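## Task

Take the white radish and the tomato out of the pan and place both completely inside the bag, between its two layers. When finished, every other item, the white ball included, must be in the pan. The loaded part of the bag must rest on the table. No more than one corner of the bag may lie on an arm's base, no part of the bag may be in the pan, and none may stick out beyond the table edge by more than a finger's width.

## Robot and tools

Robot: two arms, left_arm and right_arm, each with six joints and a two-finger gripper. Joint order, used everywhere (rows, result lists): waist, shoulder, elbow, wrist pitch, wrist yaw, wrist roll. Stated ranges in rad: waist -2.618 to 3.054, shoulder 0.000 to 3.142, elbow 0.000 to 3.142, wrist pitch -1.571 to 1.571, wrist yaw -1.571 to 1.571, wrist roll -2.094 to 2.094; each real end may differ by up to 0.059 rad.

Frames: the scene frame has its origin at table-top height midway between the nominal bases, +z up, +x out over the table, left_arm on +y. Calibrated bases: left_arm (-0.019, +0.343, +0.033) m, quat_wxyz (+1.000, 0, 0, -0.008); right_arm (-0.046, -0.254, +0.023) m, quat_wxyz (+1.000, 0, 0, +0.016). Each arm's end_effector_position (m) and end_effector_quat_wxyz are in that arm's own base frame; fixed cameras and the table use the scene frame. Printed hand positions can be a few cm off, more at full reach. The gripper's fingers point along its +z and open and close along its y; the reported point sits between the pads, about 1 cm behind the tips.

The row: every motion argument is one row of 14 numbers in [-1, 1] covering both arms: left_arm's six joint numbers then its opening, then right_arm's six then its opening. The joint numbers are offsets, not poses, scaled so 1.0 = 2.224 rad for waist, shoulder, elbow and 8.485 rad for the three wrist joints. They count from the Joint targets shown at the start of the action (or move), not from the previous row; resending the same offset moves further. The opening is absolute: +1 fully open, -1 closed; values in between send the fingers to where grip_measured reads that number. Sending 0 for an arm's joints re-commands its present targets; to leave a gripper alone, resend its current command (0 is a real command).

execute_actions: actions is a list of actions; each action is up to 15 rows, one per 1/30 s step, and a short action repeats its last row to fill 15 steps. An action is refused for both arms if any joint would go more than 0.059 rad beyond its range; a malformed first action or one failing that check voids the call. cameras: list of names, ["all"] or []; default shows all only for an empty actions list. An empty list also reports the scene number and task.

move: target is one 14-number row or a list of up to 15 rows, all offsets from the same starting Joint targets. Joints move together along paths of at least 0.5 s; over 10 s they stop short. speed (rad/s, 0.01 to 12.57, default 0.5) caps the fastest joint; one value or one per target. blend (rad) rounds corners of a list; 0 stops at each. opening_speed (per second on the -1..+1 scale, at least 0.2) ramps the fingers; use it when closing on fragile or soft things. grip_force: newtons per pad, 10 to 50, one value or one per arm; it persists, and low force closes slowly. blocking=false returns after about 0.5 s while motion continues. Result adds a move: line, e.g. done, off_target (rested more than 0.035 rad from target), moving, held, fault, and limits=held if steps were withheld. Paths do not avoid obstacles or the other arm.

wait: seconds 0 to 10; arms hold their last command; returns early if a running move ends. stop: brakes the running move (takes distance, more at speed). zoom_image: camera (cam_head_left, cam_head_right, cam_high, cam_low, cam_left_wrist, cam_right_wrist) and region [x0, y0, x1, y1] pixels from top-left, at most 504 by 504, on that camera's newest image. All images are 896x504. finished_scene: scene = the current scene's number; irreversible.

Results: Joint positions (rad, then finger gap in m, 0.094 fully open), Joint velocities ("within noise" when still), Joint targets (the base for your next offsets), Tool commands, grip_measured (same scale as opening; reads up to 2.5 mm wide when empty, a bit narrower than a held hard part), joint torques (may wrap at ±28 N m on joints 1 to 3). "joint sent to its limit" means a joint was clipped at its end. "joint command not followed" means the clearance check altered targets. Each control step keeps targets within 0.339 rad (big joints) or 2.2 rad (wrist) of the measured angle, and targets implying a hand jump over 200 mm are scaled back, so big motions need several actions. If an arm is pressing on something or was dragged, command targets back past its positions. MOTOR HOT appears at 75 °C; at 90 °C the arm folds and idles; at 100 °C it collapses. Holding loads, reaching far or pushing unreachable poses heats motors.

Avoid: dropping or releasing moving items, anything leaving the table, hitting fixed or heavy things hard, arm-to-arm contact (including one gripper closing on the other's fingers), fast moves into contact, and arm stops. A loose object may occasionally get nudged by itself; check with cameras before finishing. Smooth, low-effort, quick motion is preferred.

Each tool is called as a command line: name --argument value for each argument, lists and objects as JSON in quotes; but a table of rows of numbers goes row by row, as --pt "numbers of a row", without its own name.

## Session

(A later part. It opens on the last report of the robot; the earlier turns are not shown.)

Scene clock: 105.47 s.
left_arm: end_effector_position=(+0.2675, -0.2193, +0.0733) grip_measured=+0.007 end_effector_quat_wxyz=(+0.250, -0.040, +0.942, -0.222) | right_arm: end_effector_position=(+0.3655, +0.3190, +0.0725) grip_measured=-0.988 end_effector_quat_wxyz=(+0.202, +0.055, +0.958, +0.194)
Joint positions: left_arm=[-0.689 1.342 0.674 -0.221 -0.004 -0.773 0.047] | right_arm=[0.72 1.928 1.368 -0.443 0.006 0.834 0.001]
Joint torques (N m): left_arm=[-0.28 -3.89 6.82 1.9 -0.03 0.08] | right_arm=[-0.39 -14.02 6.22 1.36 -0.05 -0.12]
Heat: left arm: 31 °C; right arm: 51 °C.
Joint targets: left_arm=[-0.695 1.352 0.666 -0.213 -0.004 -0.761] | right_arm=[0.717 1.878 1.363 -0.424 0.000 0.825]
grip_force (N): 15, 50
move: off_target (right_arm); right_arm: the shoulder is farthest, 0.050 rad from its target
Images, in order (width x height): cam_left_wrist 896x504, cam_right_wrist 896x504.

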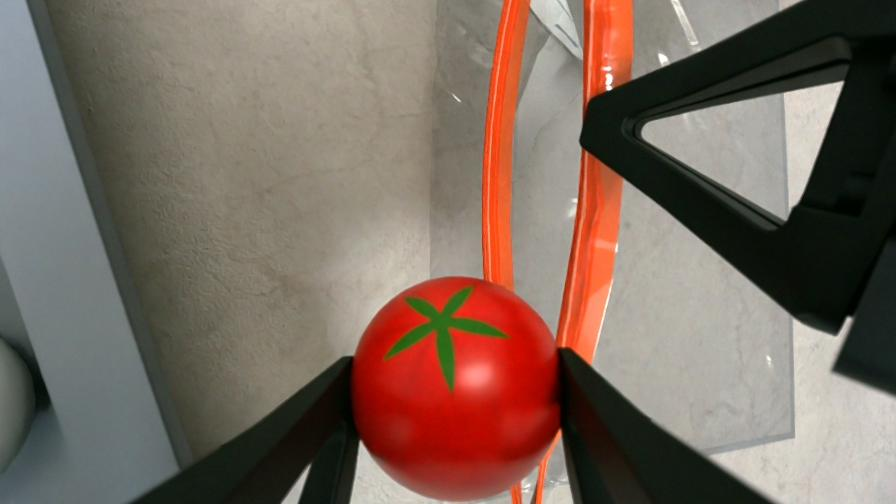

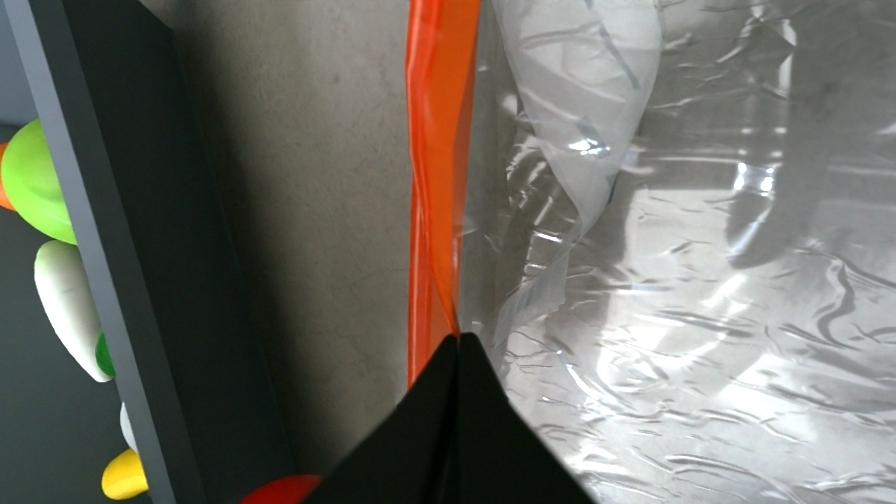

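move --pt "0 0 0.214 -0.0723 0 0 -0.04 0 0 0 0 0 0 -1" --pt "-0.0093 0.0702 0.219 -0.0723 0 -0.1519 -0.04 0 0 0 0 0 0 -1" --speed 0.6 --blend 0.05 --cameras '["cam_left_wrist","cam_right_wrist","cam_head_right","cam_low"]'

zoom_image --camera "cam_low" --region '[370, 120, 670, 340]'

zoom_image --camera "cam_head_right" --region '[240, 210, 480, 360]'

Scene clock: 110.00 s.
left_arm: end_effector_position=(+0.2622, -0.2239, +0.1161) grip_measured=+0.007 end_effector_quat_wxyz=(+0.040, -0.605, +0.772, -0.190) | right_arm: end_effector_position=(+0.3656, +0.3191, +0.0726) grip_measured=-0.988 end_effector_quat_wxyz=(+0.202, +0.055, +0.958, +0.195)
Joint positions: left_arm=[-0.709 1.494 1.129 -0.814 -0.004 -2.037 0.047] | right_arm=[0.72 1.928 1.368 -0.442 0.006 0.833 0.001]
Joint torques (N m): left_arm=[-0.32 -4.89 9.92 1.04 -0.06 -0.13] | right_arm=[-0.25 -14.02 6.2 1.39 -0.05 -0.07]
Heat: left arm: 32 °C; right arm: 53 °C.
Joint targets: left_arm=[-0.716 1.508 1.153 -0.826 -0.004 -2.050] | right_arm=[0.717 1.878 1.363 -0.424 0.000 0.825]
grip_force (N): 15, 50
move: off_target (right_arm); right_arm: the shoulder is farthest, 0.050 rad from its target
Images, in order (width x height): cam_head_right 896x504, cam_low 896x504, cam_left_wrist 896x504, cam_right_wrist 896x504.

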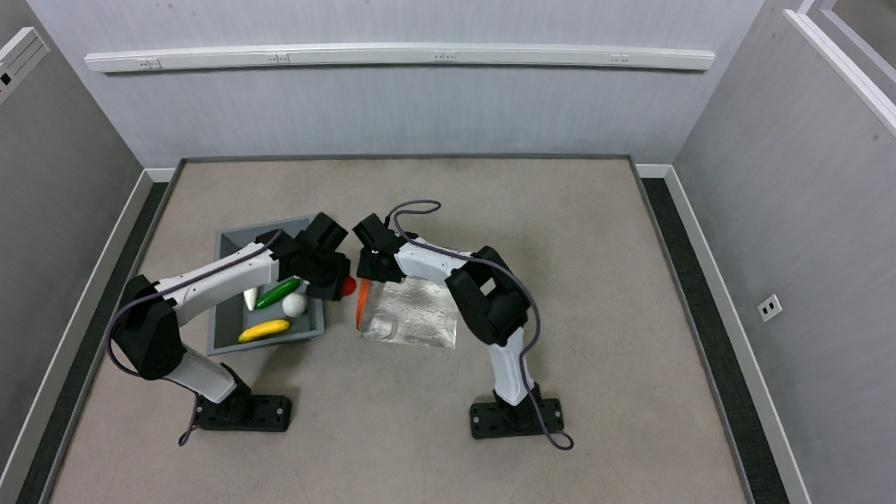

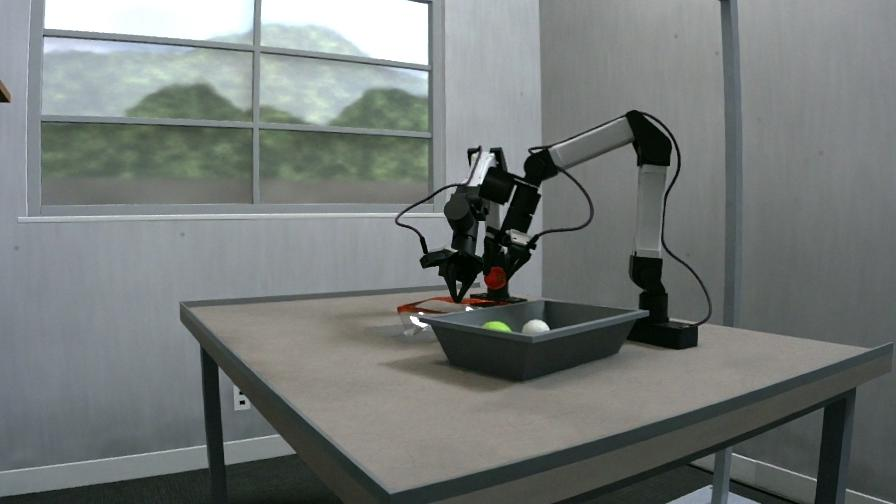

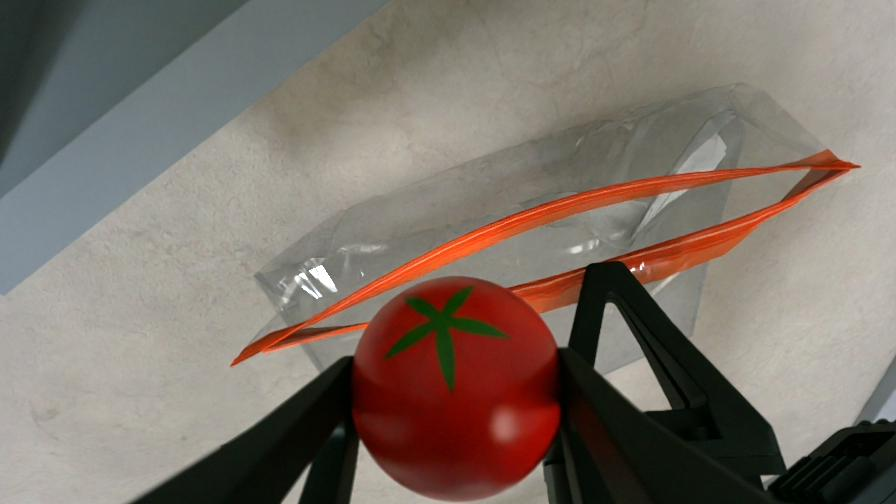

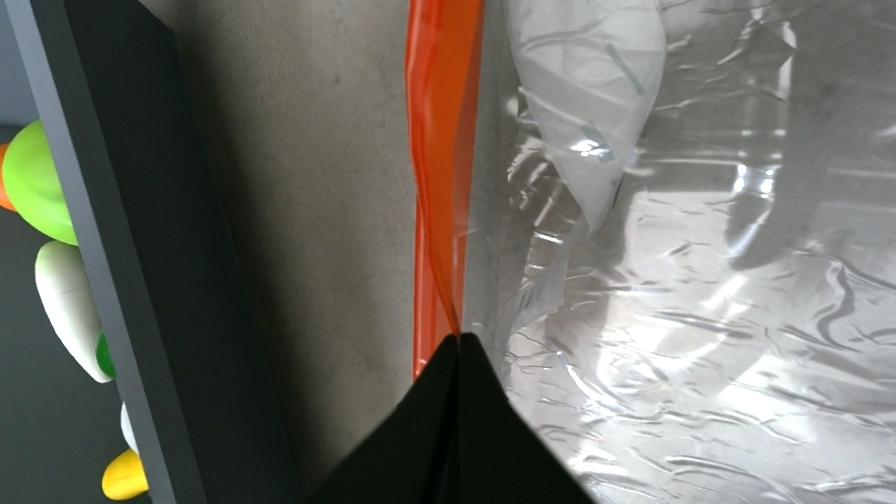

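Scaled by 1.680 from the camera's 896x504 image, which has a finer 1280x720 frame.

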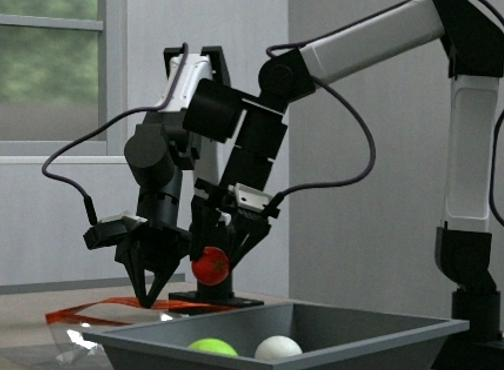

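Scaled by 2.100 from the camera's 896x504 image, which has a finer 1280x720 frame.

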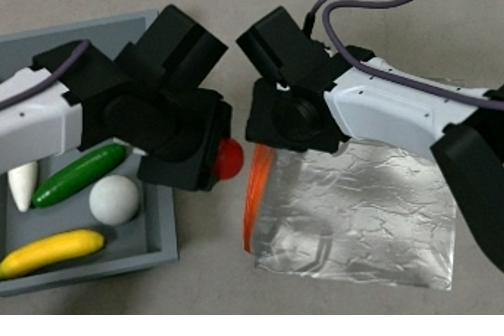

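move --target '[-0.0067,0.1027,0.0674,0.007,0,0,-0.04,0,0,0,0,0,0,-1]' --speed 0.4 --cameras '["cam_left_wrist","cam_right_wrist"]'

Scene clock: 111.37 s.
left_arm: end_effector_position=(+0.2652, -0.2265, +0.1155) grip_measured=+0.007 end_effector_quat_wxyz=(+0.040, -0.605, +0.772, -0.190) | right_arm: end_effector_position=(+0.3656, +0.3191, +0.0726) grip_measured=-0.988 end_effector_quat_wxyz=(+0.202, +0.055, +0.958, +0.195)
Joint positions: left_arm=[-0.709 1.51 1.142 -0.812 -0.004 -2.038 0.047] | right_arm=[0.72 1.928 1.368 -0.442 0.006 0.833 0.001]
Joint torques (N m): left_arm=[0.23 -6.38 7.5 1.13 -0.07 -0.01] | right_arm=[-0.25 -14.04 6.2 1.39 -0.04 -0.07]
Heat: left arm: 32 °C; right arm: 53 °C.
Joint targets: left_arm=[-0.709 1.507 1.141 -0.816 -0.004 -2.038] | right_arm=[0.717 1.878 1.363 -0.424 0.000 0.825]
grip_force (N): 15, 50
move: held (left_arm; a check stopped the path), off_target (right_arm); limits=held; left_arm: the shoulder is farthest, 0.226 rad from its target; right_arm: the shoulder is farthest, 0.050 rad from its target
joint command not followed: on one or more control steps a check withheld the commanded joint targets of the left arm, and it was not sent them on those steps.
cause: the commanded joint targets, or the way to them, would bring a part of the robot too close to another arm (this arm's wrist (the part past the wrist pitch) and the right arm's wrist (the part past the wrist pitch), at the place that arm is still heading or pushing toward).
Images, in order (width x height): cam_left_wrist 896x504, cam_right_wrist 896x504.

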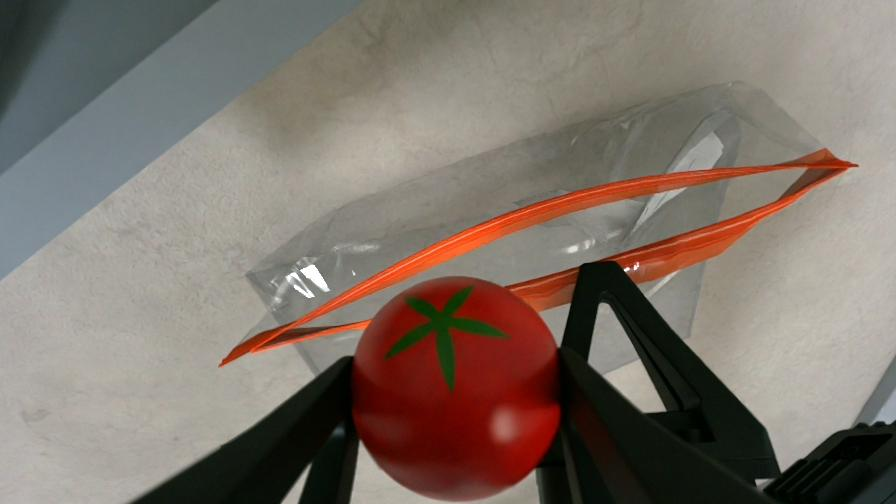

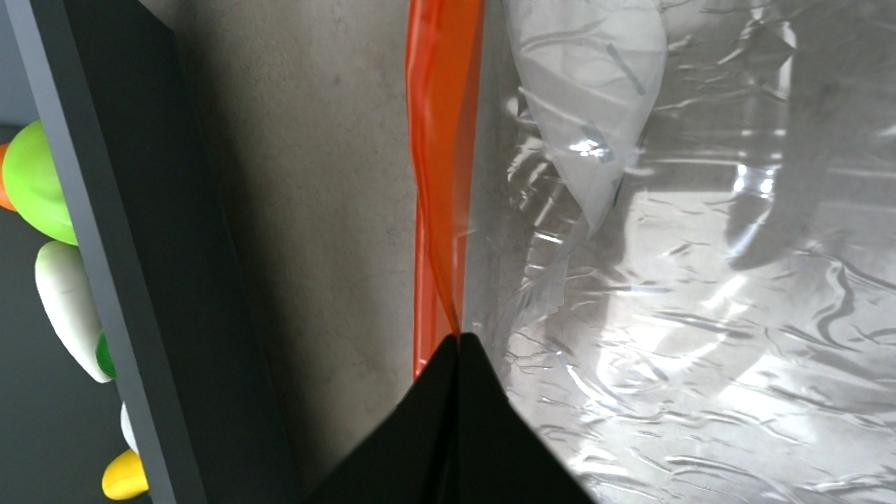

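move --target '[0,0,0,0,0,0,-0.04,0,-0.0495,-0.2109,0.0895,0,0.0147,-1]' --speed 0.4 --cameras '["cam_left_wrist"]'

move --target '[-0.0067,0.1027,0.0674,0.007,0,0,-0.04,0,0,0,0,0,0,-1]' --speed 0.3 --cameras '["cam_left_wrist","cam_right_wrist"]'

Scene clock: 114.33 s.
left_arm: end_effector_position=(+0.2652, -0.2265, +0.1155) grip_measured=+0.007 end_effector_quat_wxyz=(+0.040, -0.605, +0.772, -0.190) | right_arm: end_effector_position=(+0.3648, +0.3183, +0.0704) grip_measured=-0.988 end_effector_quat_wxyz=(+0.315, +0.100, +0.880, +0.341)
Joint positions: left_arm=[-0.709 1.51 1.142 -0.812 -0.004 -2.038 0.047] | right_arm=[0.72 1.814 0.897 0.312 0.006 0.943 0.001]
Joint torques (N m): left_arm=[0.23 -6.32 7.47 1.13 -0.06 -0.02] | right_arm=[-0.24 -12.3 5.85 1.86 -0.05 0.05]
Heat: left arm: 32 °C; right arm: 53 °C.
Joint targets: left_arm=[-0.709 1.507 1.141 -0.816 -0.004 -2.038] | right_arm=[0.717 1.768 0.893 0.335 0.000 0.950]
grip_force (N): 15, 50
move: off_target (right_arm); right_arm: the shoulder is farthest, 0.047 rad from its target
Images, in order (width x height): cam_left_wrist 896x504.

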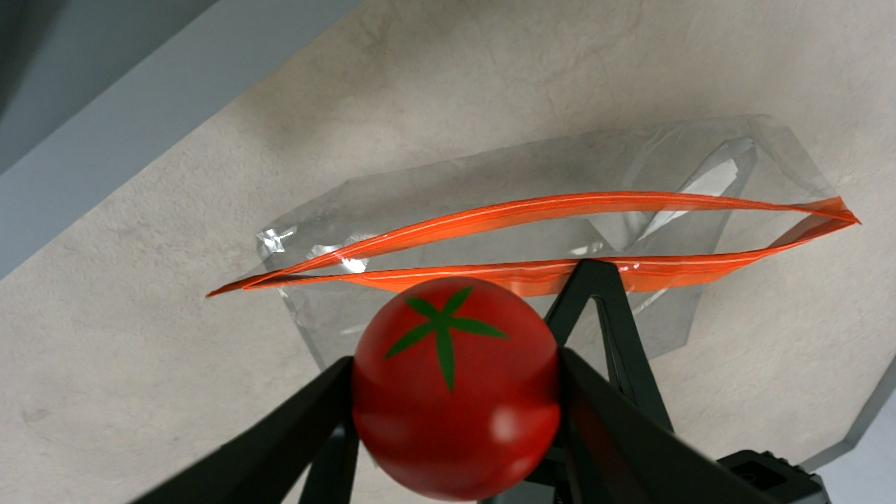

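Scene clock: 115.43 s.
left_arm: end_effector_position=(+0.2945, -0.2553, +0.0878) grip_measured=+0.007 end_effector_quat_wxyz=(+0.035, -0.605, +0.778, -0.168) | right_arm: end_effector_position=(+0.3648, +0.3175, +0.0697) grip_measured=-0.988 end_effector_quat_wxyz=(+0.314, +0.101, +0.880, +0.340)
Joint positions: left_arm=[-0.716 1.72 1.266 -0.772 -0.004 -2.038 0.047] | right_arm=[0.718 1.814 0.895 0.313 0.006 0.944 0.001]
Joint torques (N m): left_arm=[-0.38 -6.63 9.81 1.24 -0.07 -0.02] | right_arm=[-0.14 -12.29 6.01 1.86 -0.06 0.07]
Heat: left arm: 32 °C; right arm: 53 °C.
Joint targets: left_arm=[-0.724 1.736 1.291 -0.757 -0.004 -2.038] | right_arm=[0.717 1.768 0.893 0.335 0.000 0.950]
grip_force (N): 15, 50
move: off_target (right_arm); right_arm: the shoulder is farthest, 0.046 rad from its target
Images, in order (width x height): cam_left_wrist 896x504, cam_right_wrist 896x504.

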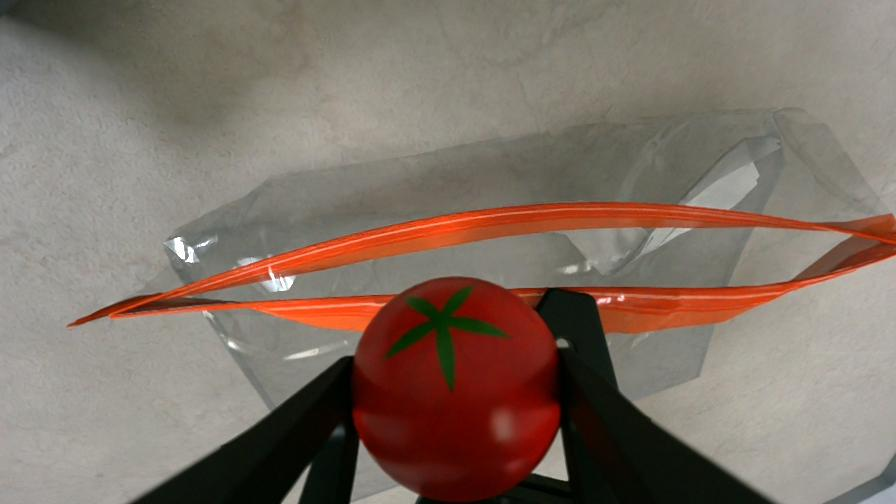

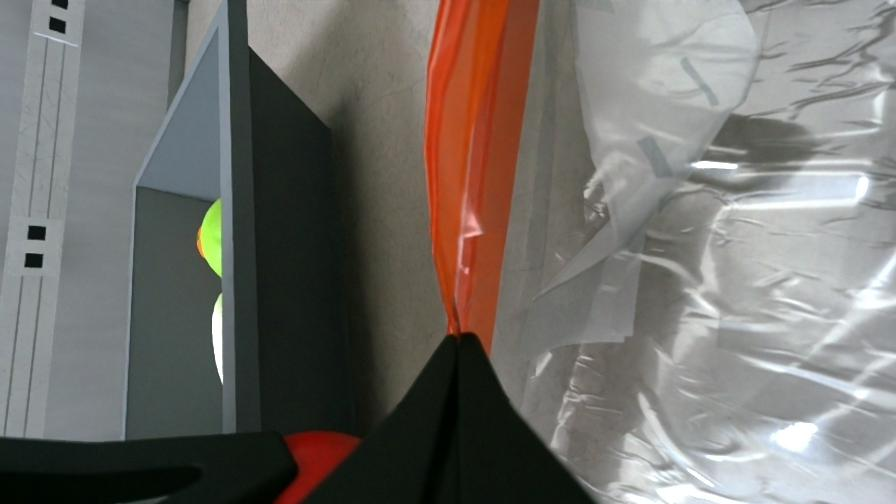

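move --target '[0,0.0364,-0.1106,0.0385,0,0,-0.04,0,0,0,0,0,0,-1]' --speed 0.2 --cameras '["cam_left_wrist","cam_right_wrist"]'

Scene clock: 117.80 s.
left_arm: end_effector_position=(+0.2953, -0.2560, +0.0206) grip_measured=+0.007 end_effector_quat_wxyz=(+0.038, -0.604, +0.776, -0.180) | right_arm: end_effector_position=(+0.3647, +0.3146, +0.0671) grip_measured=-0.989 end_effector_quat_wxyz=(+0.314, +0.103, +0.882, +0.337)
Joint positions: left_arm=[-0.716 1.796 1.064 -0.47 -0.005 -2.038 0.047] | right_arm=[0.715 1.814 0.889 0.312 0.01 0.944 0.001]
Joint torques (N m): left_arm=[0.23 -8.09 7.06 1.12 -0.06 -0.02] | right_arm=[0.14 -12.27 6.58 1.89 -0.11 0.06]
Heat: left arm: 32 °C; right arm: 52 °C.
Joint targets: left_arm=[-0.716 1.795 1.066 -0.471 -0.005 -2.038] | right_arm=[0.717 1.768 0.894 0.335 0.000 0.950]
grip_force (N): 15, 50
move: held (left_arm; a check stopped the path), off_target (right_arm); limits=held; left_arm: the wrist pitch is farthest, 0.040 rad from its target; right_arm: the shoulder is farthest, 0.046 rad from its target
joint command not followed: on one or more control steps a check withheld the commanded joint targets of the left arm, and it was not sent them on those steps.
cause: the commanded joint targets, or the way to them, would bring a part of the robot too close to another arm (this arm's wrist (the part past the wrist pitch) and the right arm's gripper housing, along the way the arms are being sent, or toward where that arm still pushes).
Images, in order (width x height): cam_left_wrist 896x504, cam_right_wrist 896x504.

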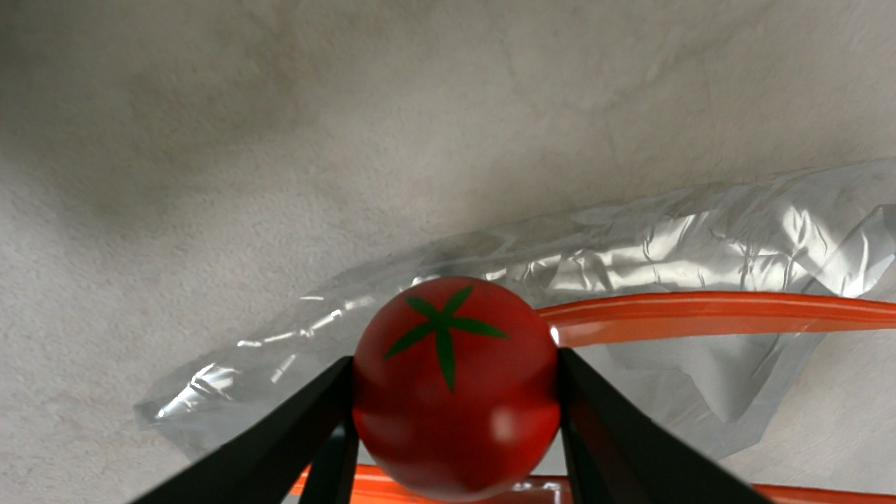

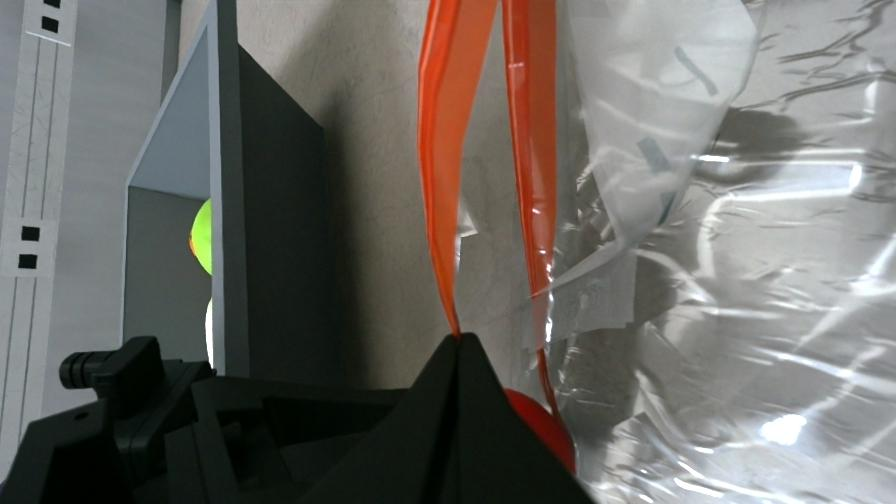

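move --pt "0 -0.0297 0.1 -0.0334 0 0 -0.04 0 0 0 0 0 0 -1" --pt "-0.0355 -0.027 0.1151 -0.0337 0 0 -0.04 0 0 0 0 0 0 -1" --speed 0.3 --blend 0.02 --cameras '["cam_left_wrist","cam_right_wrist"]'

Scene clock: 119.83 s.
left_arm: end_effector_position=(+0.2846, -0.2652, +0.0767) grip_measured=+0.007 end_effector_quat_wxyz=(+0.042, -0.591, +0.792, -0.145) | right_arm: end_effector_position=(+0.3669, +0.3151, +0.0765) grip_measured=-0.989 end_effector_quat_wxyz=(+0.322, +0.106, +0.875, +0.345)
Joint positions: left_arm=[-0.765 1.762 1.285 -0.792 -0.034 -2.043 0.047] | right_arm=[0.714 1.798 0.888 0.323 0.012 0.948 0.001]
Joint torques (N m): left_arm=[-2.11 -10.24 10.96 1.36 0.2 0.03] | right_arm=[0.31 -10.81 6.74 1.8 -0.11 0.03]
Heat: left arm: 32 °C; right arm: 52 °C.
Joint targets: left_arm=[-0.795 1.735 1.322 -0.758 -0.005 -2.038] | right_arm=[0.717 1.767 0.894 0.335 0.000 0.950]
grip_force (N): 15, 50
move: off_target (left_arm); left_arm: the elbow is farthest, 0.037 rad from its target
Images, in order (width x height): cam_left_wrist 896x504, cam_right_wrist 896x504.

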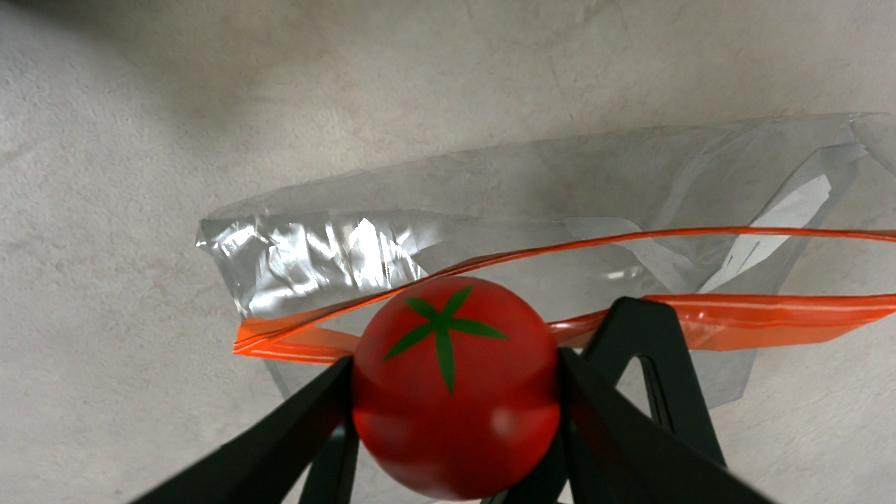

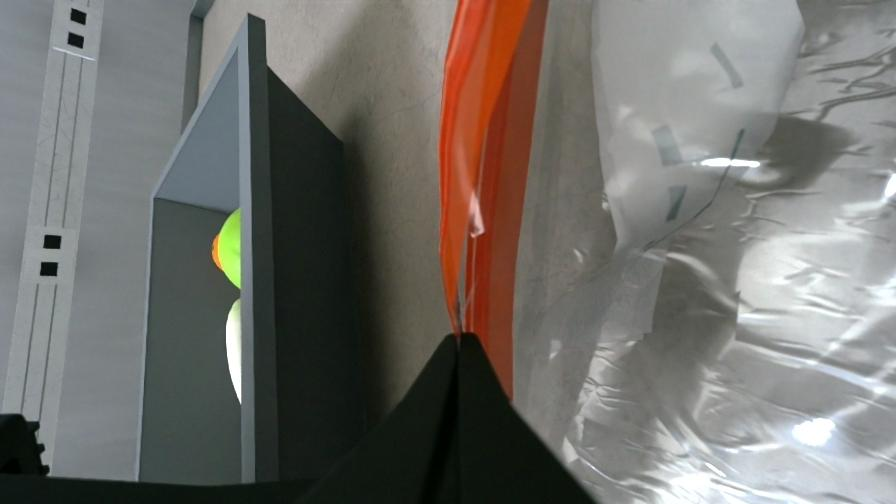

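move --pt "0.03 0 0 0 0 0 -0.04 0 0 0 0 0 0 -1" --pt "0.1326 -0.03 0.02 -0.005 0 0 -0.04 0 0 0 0 0 0 -1" --pt "0.1326 -0.03 0.02 -0.005 0 0 -0.04 0.0481 0.2262 0.4164 -0.1267 0 -0.0189 -1" --pt "0.1326 -0.03 0.02 -0.005 0 0 -0.04 0.0297 0.152 0.393 -0.1367 0 -0.0189 -1" --speed '[0.3,0.6,0.5,0.2]' --cameras '["cam_left_wrist","cam_right_wrist","cam_head_right"]'

zoom_image --camera "cam_head_right" --region '[240, 210, 480, 360]'

Scene clock: 124.30 s.
left_arm: end_effector_position=(+0.3592, -0.1932, +0.1266) grip_measured=+0.007 end_effector_quat_wxyz=(-0.071, +0.681, -0.698, +0.208) | right_arm: end_effector_position=(+0.3797, +0.3657, +0.0583) grip_measured=-0.989 end_effector_quat_wxyz=(+0.235, +0.051, +0.939, +0.246)
Joint positions: left_arm=[-0.499 1.688 1.349 -0.79 -0.012 -2.043 0.047] | right_arm=[0.77 2.032 1.379 -0.224 0.009 0.876 0.001]
Joint torques (N m): left_arm=[0.13 -9.33 9.52 1.16 0 0.04] | right_arm=[-0.12 -10.81 6.3 1.44 0.01 0.02]
Heat: left arm: 33 °C; right arm: 51 °C.
Joint targets: left_arm=[-0.500 1.668 1.367 -0.800 -0.005 -2.038] | right_arm=[0.769 2.029 1.375 -0.219 0.009 0.876]
grip_force (N): 15, 50
move: held (right_arm; a check stopped the path); path passed 2 of 4 targets; limits=held; right_arm: the wrist pitch is farthest, 0.600 rad from its target
joint command not followed: on one or more control steps a check withheld the commanded joint targets of the right arm, and it was not sent them on those steps.
cause: the commanded joint targets, or the way to them, would bring a part of the robot too close to another arm (this arm's wrist (the part past the wrist pitch) and the left arm's fingers, along the way the arms are being sent, or toward where that arm still pushes).
Images, in order (width x height): cam_head_right 896x504, cam_left_wrist 896x504, cam_right_wrist 896x504.

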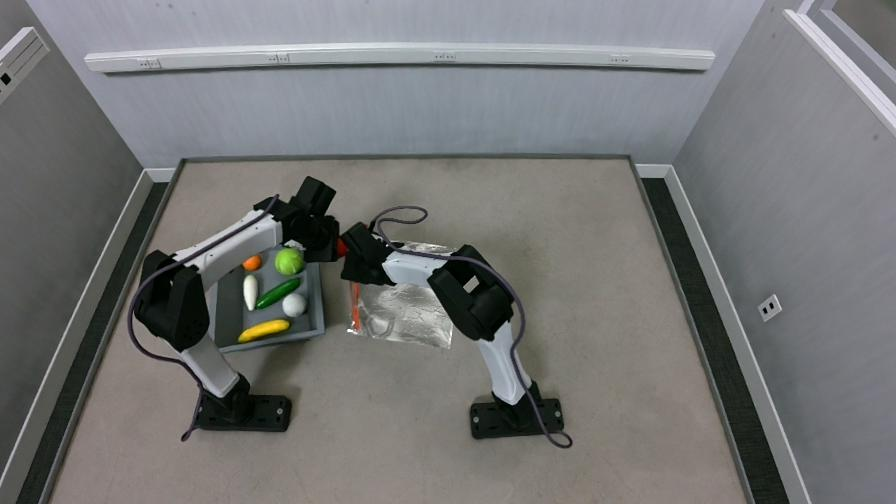

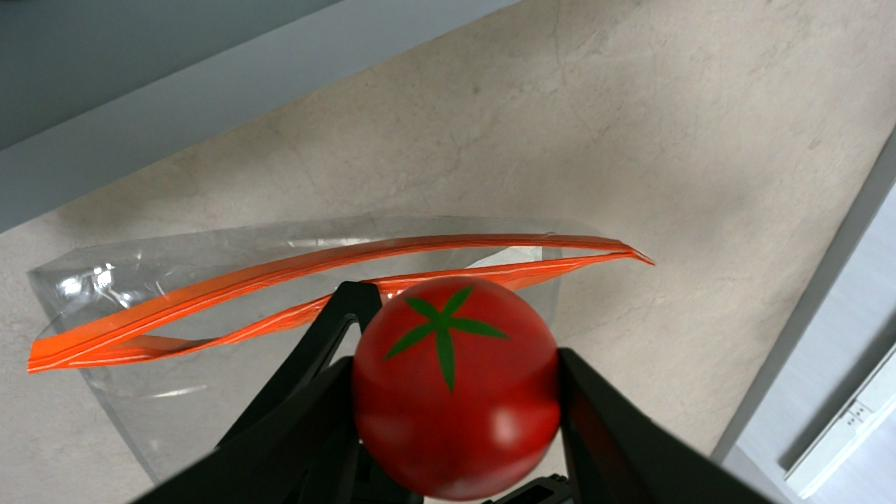

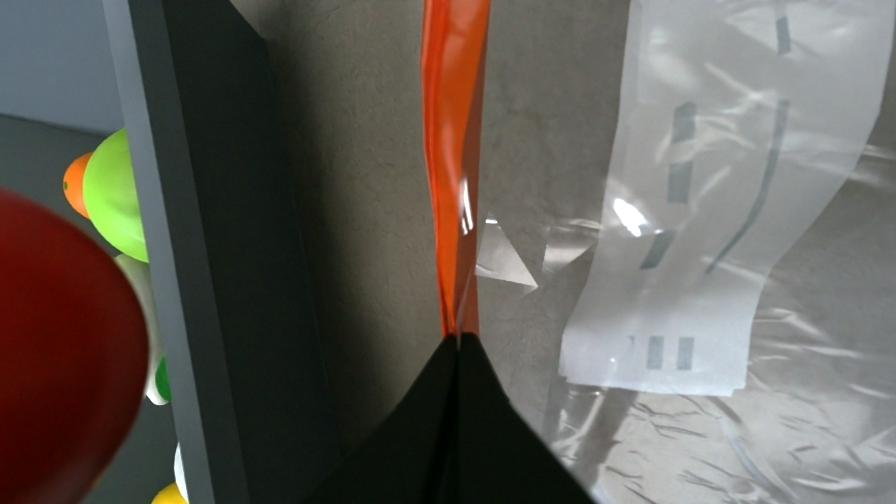

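Scaled by 2.100 from the camera's 896x504 image, which has a finer 1280x720 frame.

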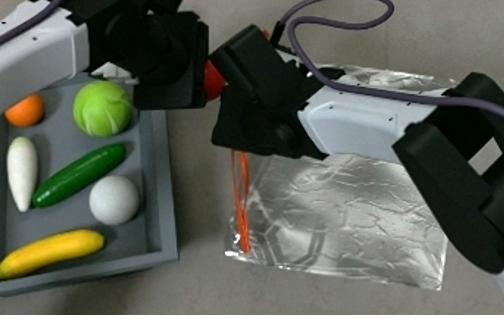

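move --pt "0.1 -0.03 0 0 0 0 -0.04 0 0 0 0 0 0 -1" --pt "0.1 -0.03 0 0 0 0 -0.04 0.0247 0.0454 0.0562 -0.016 -0.001 -0.003 -1" --pt "0.1 -0.03 0 0 0 0 -0.04 0.0063 -0.0333 0.0351 -0.029 -0.001 -0.003 -1" --speed '[0.5,0.25,0.15]' --cameras '["cam_left_wrist","cam_right_wrist","cam_low"]'

zoom_image --camera "cam_low" --region '[370, 120, 670, 340]'

Scene clock: 128.50 s.
left_arm: end_effector_position=(+0.3910, -0.1101, +0.1517) grip_measured=+0.007 end_effector_quat_wxyz=(-0.105, +0.748, -0.614, +0.228) | right_arm: end_effector_position=(+0.3553, +0.3558, +0.0655) grip_measured=-0.989 end_effector_quat_wxyz=(+0.189, +0.035, +0.961, +0.199)
Joint positions: left_arm=[-0.279 1.623 1.349 -0.79 -0.011 -2.043 0.047] | right_arm=[0.789 2.007 1.458 -0.466 0.007 0.858 0.001]
Joint torques (N m): left_arm=[0.29 -8.99 9.66 1.29 -0.01 0.04] | right_arm=[-0.53 -14.83 6.2 1.25 -0.06 -0.07]
Heat: left arm: 33 °C; right arm: 52 °C.
Joint targets: left_arm=[-0.278 1.602 1.367 -0.800 -0.005 -2.038] | right_arm=[0.783 1.955 1.453 -0.465 0.000 0.850]
grip_force (N): 15, 50
move: off_target (right_arm); right_arm: the shoulder is farthest, 0.052 rad from its target
Images, in order (width x height): cam_low 896x504, cam_left_wrist 896x504, cam_right_wrist 896x504.

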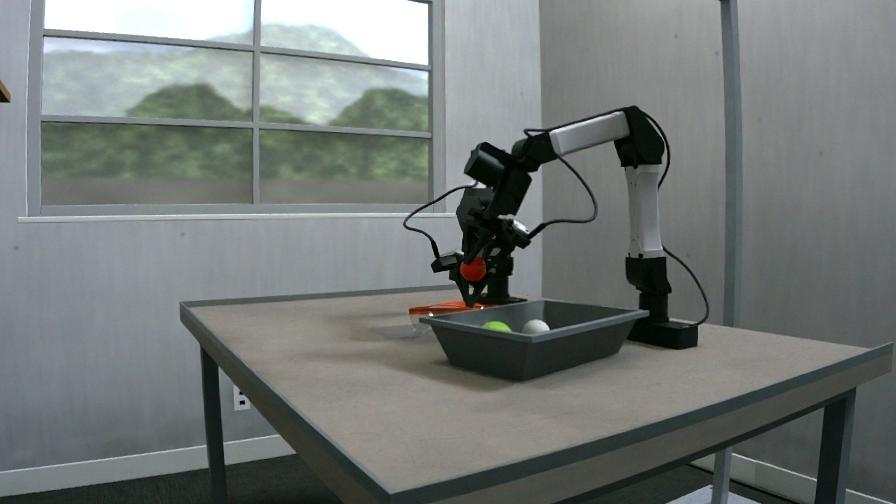

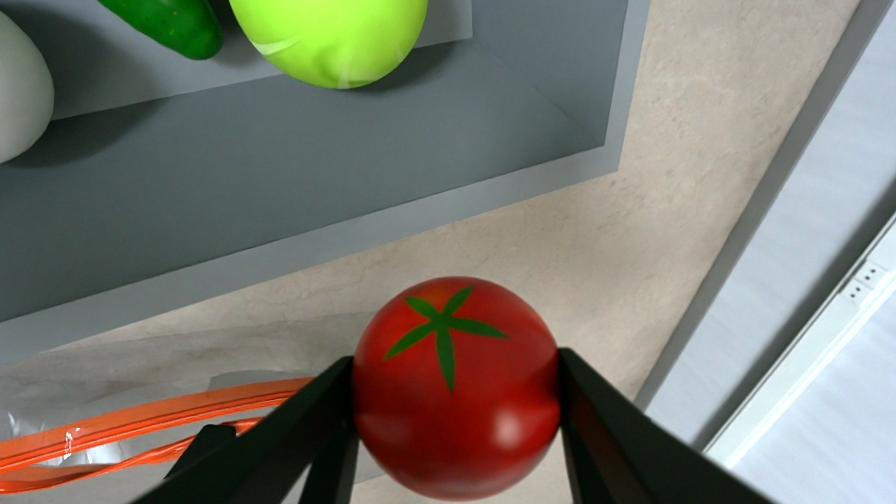

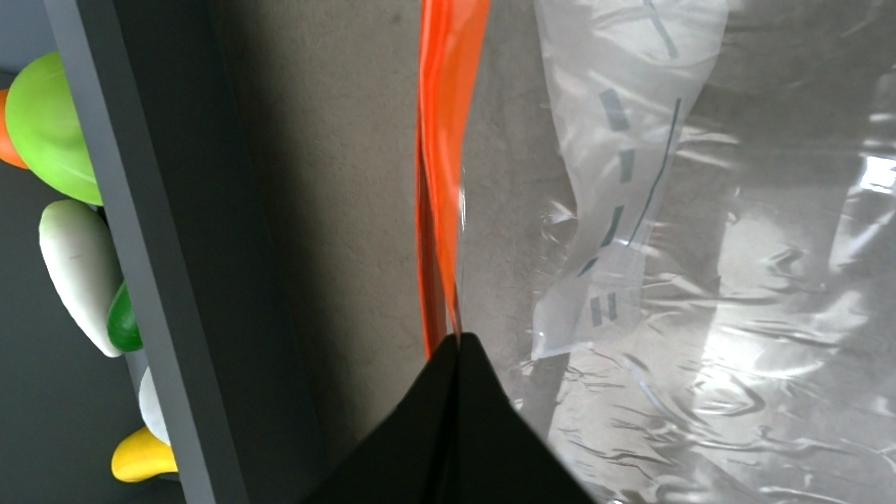

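Scaled by 1.680 from the camera's 896x504 image, which has a finer 1280x720 frame.

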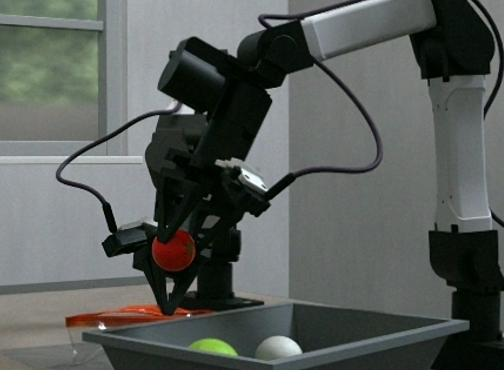

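move --pt "0 0 0 0 0 0 -0.04 -0.012 -0.01 -0.025 0.002 0 0 -1" --pt "-0.06 0 0 0 0 0 -0.04 -0.012 -0.01 -0.025 0.002 0 0 -1" --speed '[0.15,0.4]' --cameras '["cam_left_wrist","cam_right_wrist"]'

Scene clock: 130.30 s.
left_arm: end_effector_position=(+0.3730, -0.1610, +0.1517) grip_measured=+0.007 end_effector_quat_wxyz=(-0.089, +0.706, -0.663, +0.234) | right_arm: end_effector_position=(+0.3541, +0.3350, +0.0545) grip_measured=-0.989 end_effector_quat_wxyz=(+0.180, +0.048, +0.965, +0.184)
Joint positions: left_arm=[-0.412 1.623 1.349 -0.79 -0.01 -2.043 0.047] | right_arm=[0.76 1.987 1.402 -0.465 0.007 0.858 0.001]
Joint torques (N m): left_arm=[0.23 -9.02 9.66 1.29 -0.01 0.03] | right_arm=[-0.35 -14.72 6.19 1.32 -0.06 -0.06]
Heat: left arm: 33 °C; right arm: 52 °C.
Joint targets: left_arm=[-0.412 1.602 1.367 -0.800 -0.005 -2.038] | right_arm=[0.756 1.933 1.398 -0.448 0.000 0.850]
grip_force (N): 15, 50
move: off_target (right_arm); right_arm: the shoulder is farthest, 0.054 rad from its target
Images, in order (width x height): cam_left_wrist 896x504, cam_right_wrist 896x504.

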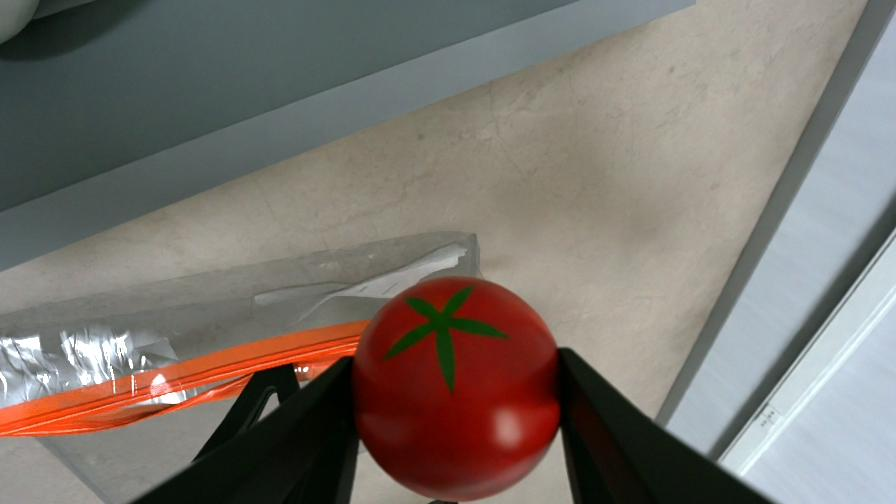

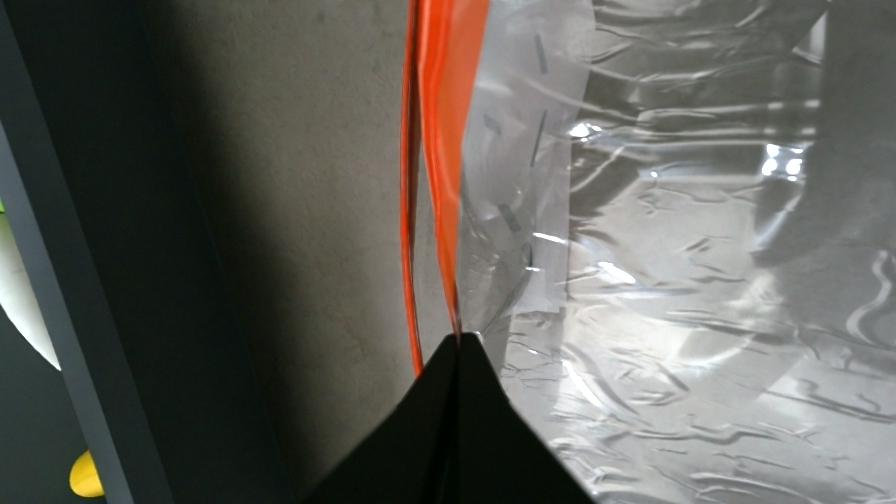

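move --pt "0 0 0 0 0 0 -0.04 -0.0175 -0.0247 -0.0157 0.0028 0 -0.003 -1" --pt "-0.025 0 0 0 0 0 -0.04 -0.0175 -0.0247 -0.0157 0.0028 0 -0.003 -1" --speed 0.2 --cameras '["cam_left_wrist","cam_right_wrist"]'

Scene clock: 132.13 s.
left_arm: end_effector_position=(+0.3639, -0.1806, +0.1517) grip_measured=+0.007 end_effector_quat_wxyz=(-0.083, +0.688, -0.681, +0.237) | right_arm: end_effector_position=(+0.3655, +0.3194, +0.0734) grip_measured=-0.989 end_effector_quat_wxyz=(+0.203, +0.055, +0.958, +0.195)
Joint positions: left_arm=[-0.465 1.623 1.349 -0.79 -0.01 -2.043 0.047] | right_arm=[0.721 1.927 1.369 -0.443 0.007 0.833 0.001]
Joint torques (N m): left_arm=[0.03 -9.02 9.63 1.3 -0.02 0.04] | right_arm=[-0.31 -13.89 6.13 1.4 -0.05 -0.07]
Heat: left arm: 33 °C; right arm: 52 °C.
Joint targets: left_arm=[-0.467 1.602 1.367 -0.800 -0.005 -2.038] | right_arm=[0.717 1.878 1.363 -0.424 0.001 0.825]
grip_force (N): 15, 50
move: off_target (right_arm); right_arm: the shoulder is farthest, 0.049 rad from its target
Images, in order (width x height): cam_left_wrist 896x504, cam_right_wrist 896x504.

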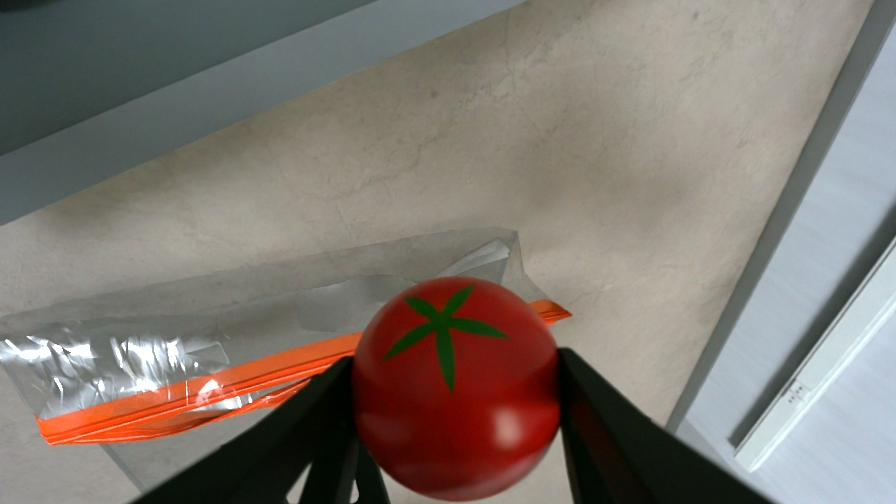

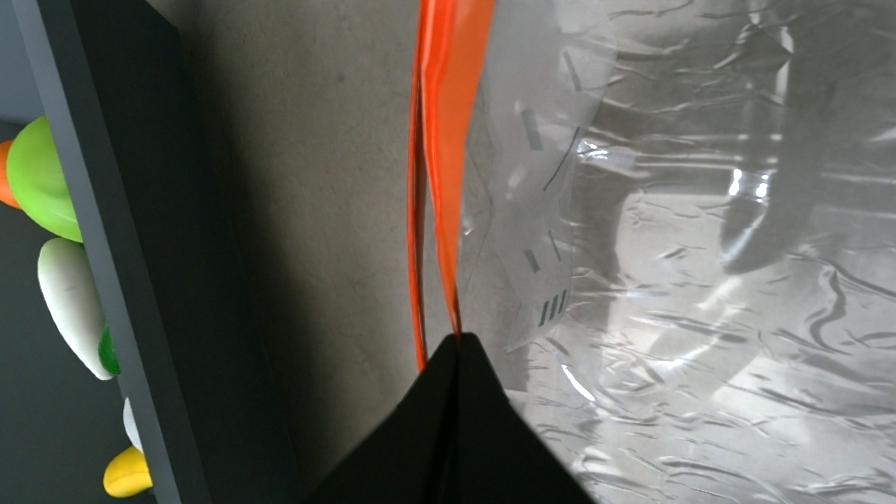

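move --pt "0.09 0 0 0 0 0 -0.04 0 0 0 0 0 0 -1" --pt "0.09 0 0 0 0 0 -0.04 0.0486 0.1448 0.0585 0.0193 0 0.0065 -1" --pt "0.09 0 0 0 0 0 -0.04 0.0429 0.0616 0.1066 -0.0107 0 0.0065 -1" --speed '[0.5,0.25,0.15]' --cameras '["cam_left_wrist","cam_right_wrist"]'

Scene clock: 137.57 s.
left_arm: end_effector_position=(+0.3922, -0.1060, +0.1517) grip_measured=+0.007 end_effector_quat_wxyz=(-0.105, +0.751, -0.610, +0.228) | right_arm: end_effector_position=(+0.3561, +0.3811, +0.0719) grip_measured=-0.989 end_effector_quat_wxyz=(+0.185, +0.026, +0.961, +0.205)
Joint positions: left_arm=[-0.268 1.623 1.349 -0.79 -0.009 -2.043 0.047] | right_arm=[0.821 2.067 1.572 -0.516 0.007 0.874 0.001]
Joint torques (N m): left_arm=[0.28 -9.01 9.66 1.29 -0.03 0.03] | right_arm=[-0.83 -15.43 9.4 1.2 -0.05 0.09]
Heat: left arm: 33 °C; right arm: 53 °C.
Joint targets: left_arm=[-0.267 1.602 1.367 -0.800 -0.005 -2.038] | right_arm=[0.813 2.015 1.600 -0.515 0.000 0.880]
grip_force (N): 15, 50
move: off_target (right_arm); right_arm: the shoulder is farthest, 0.052 rad from its target
Images, in order (width x height): cam_left_wrist 896x504, cam_right_wrist 896x504.

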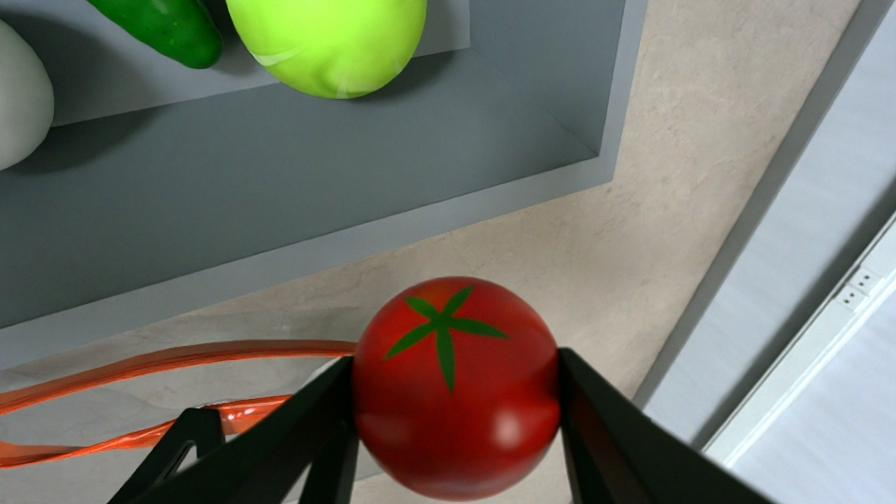

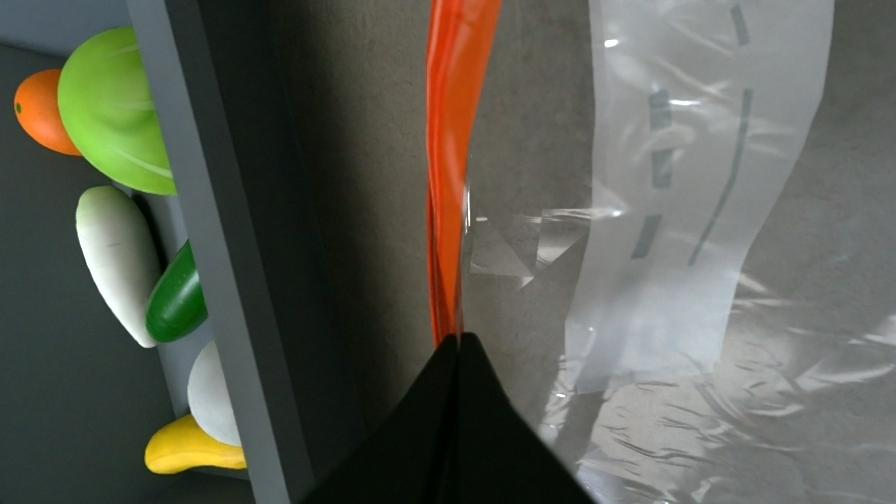

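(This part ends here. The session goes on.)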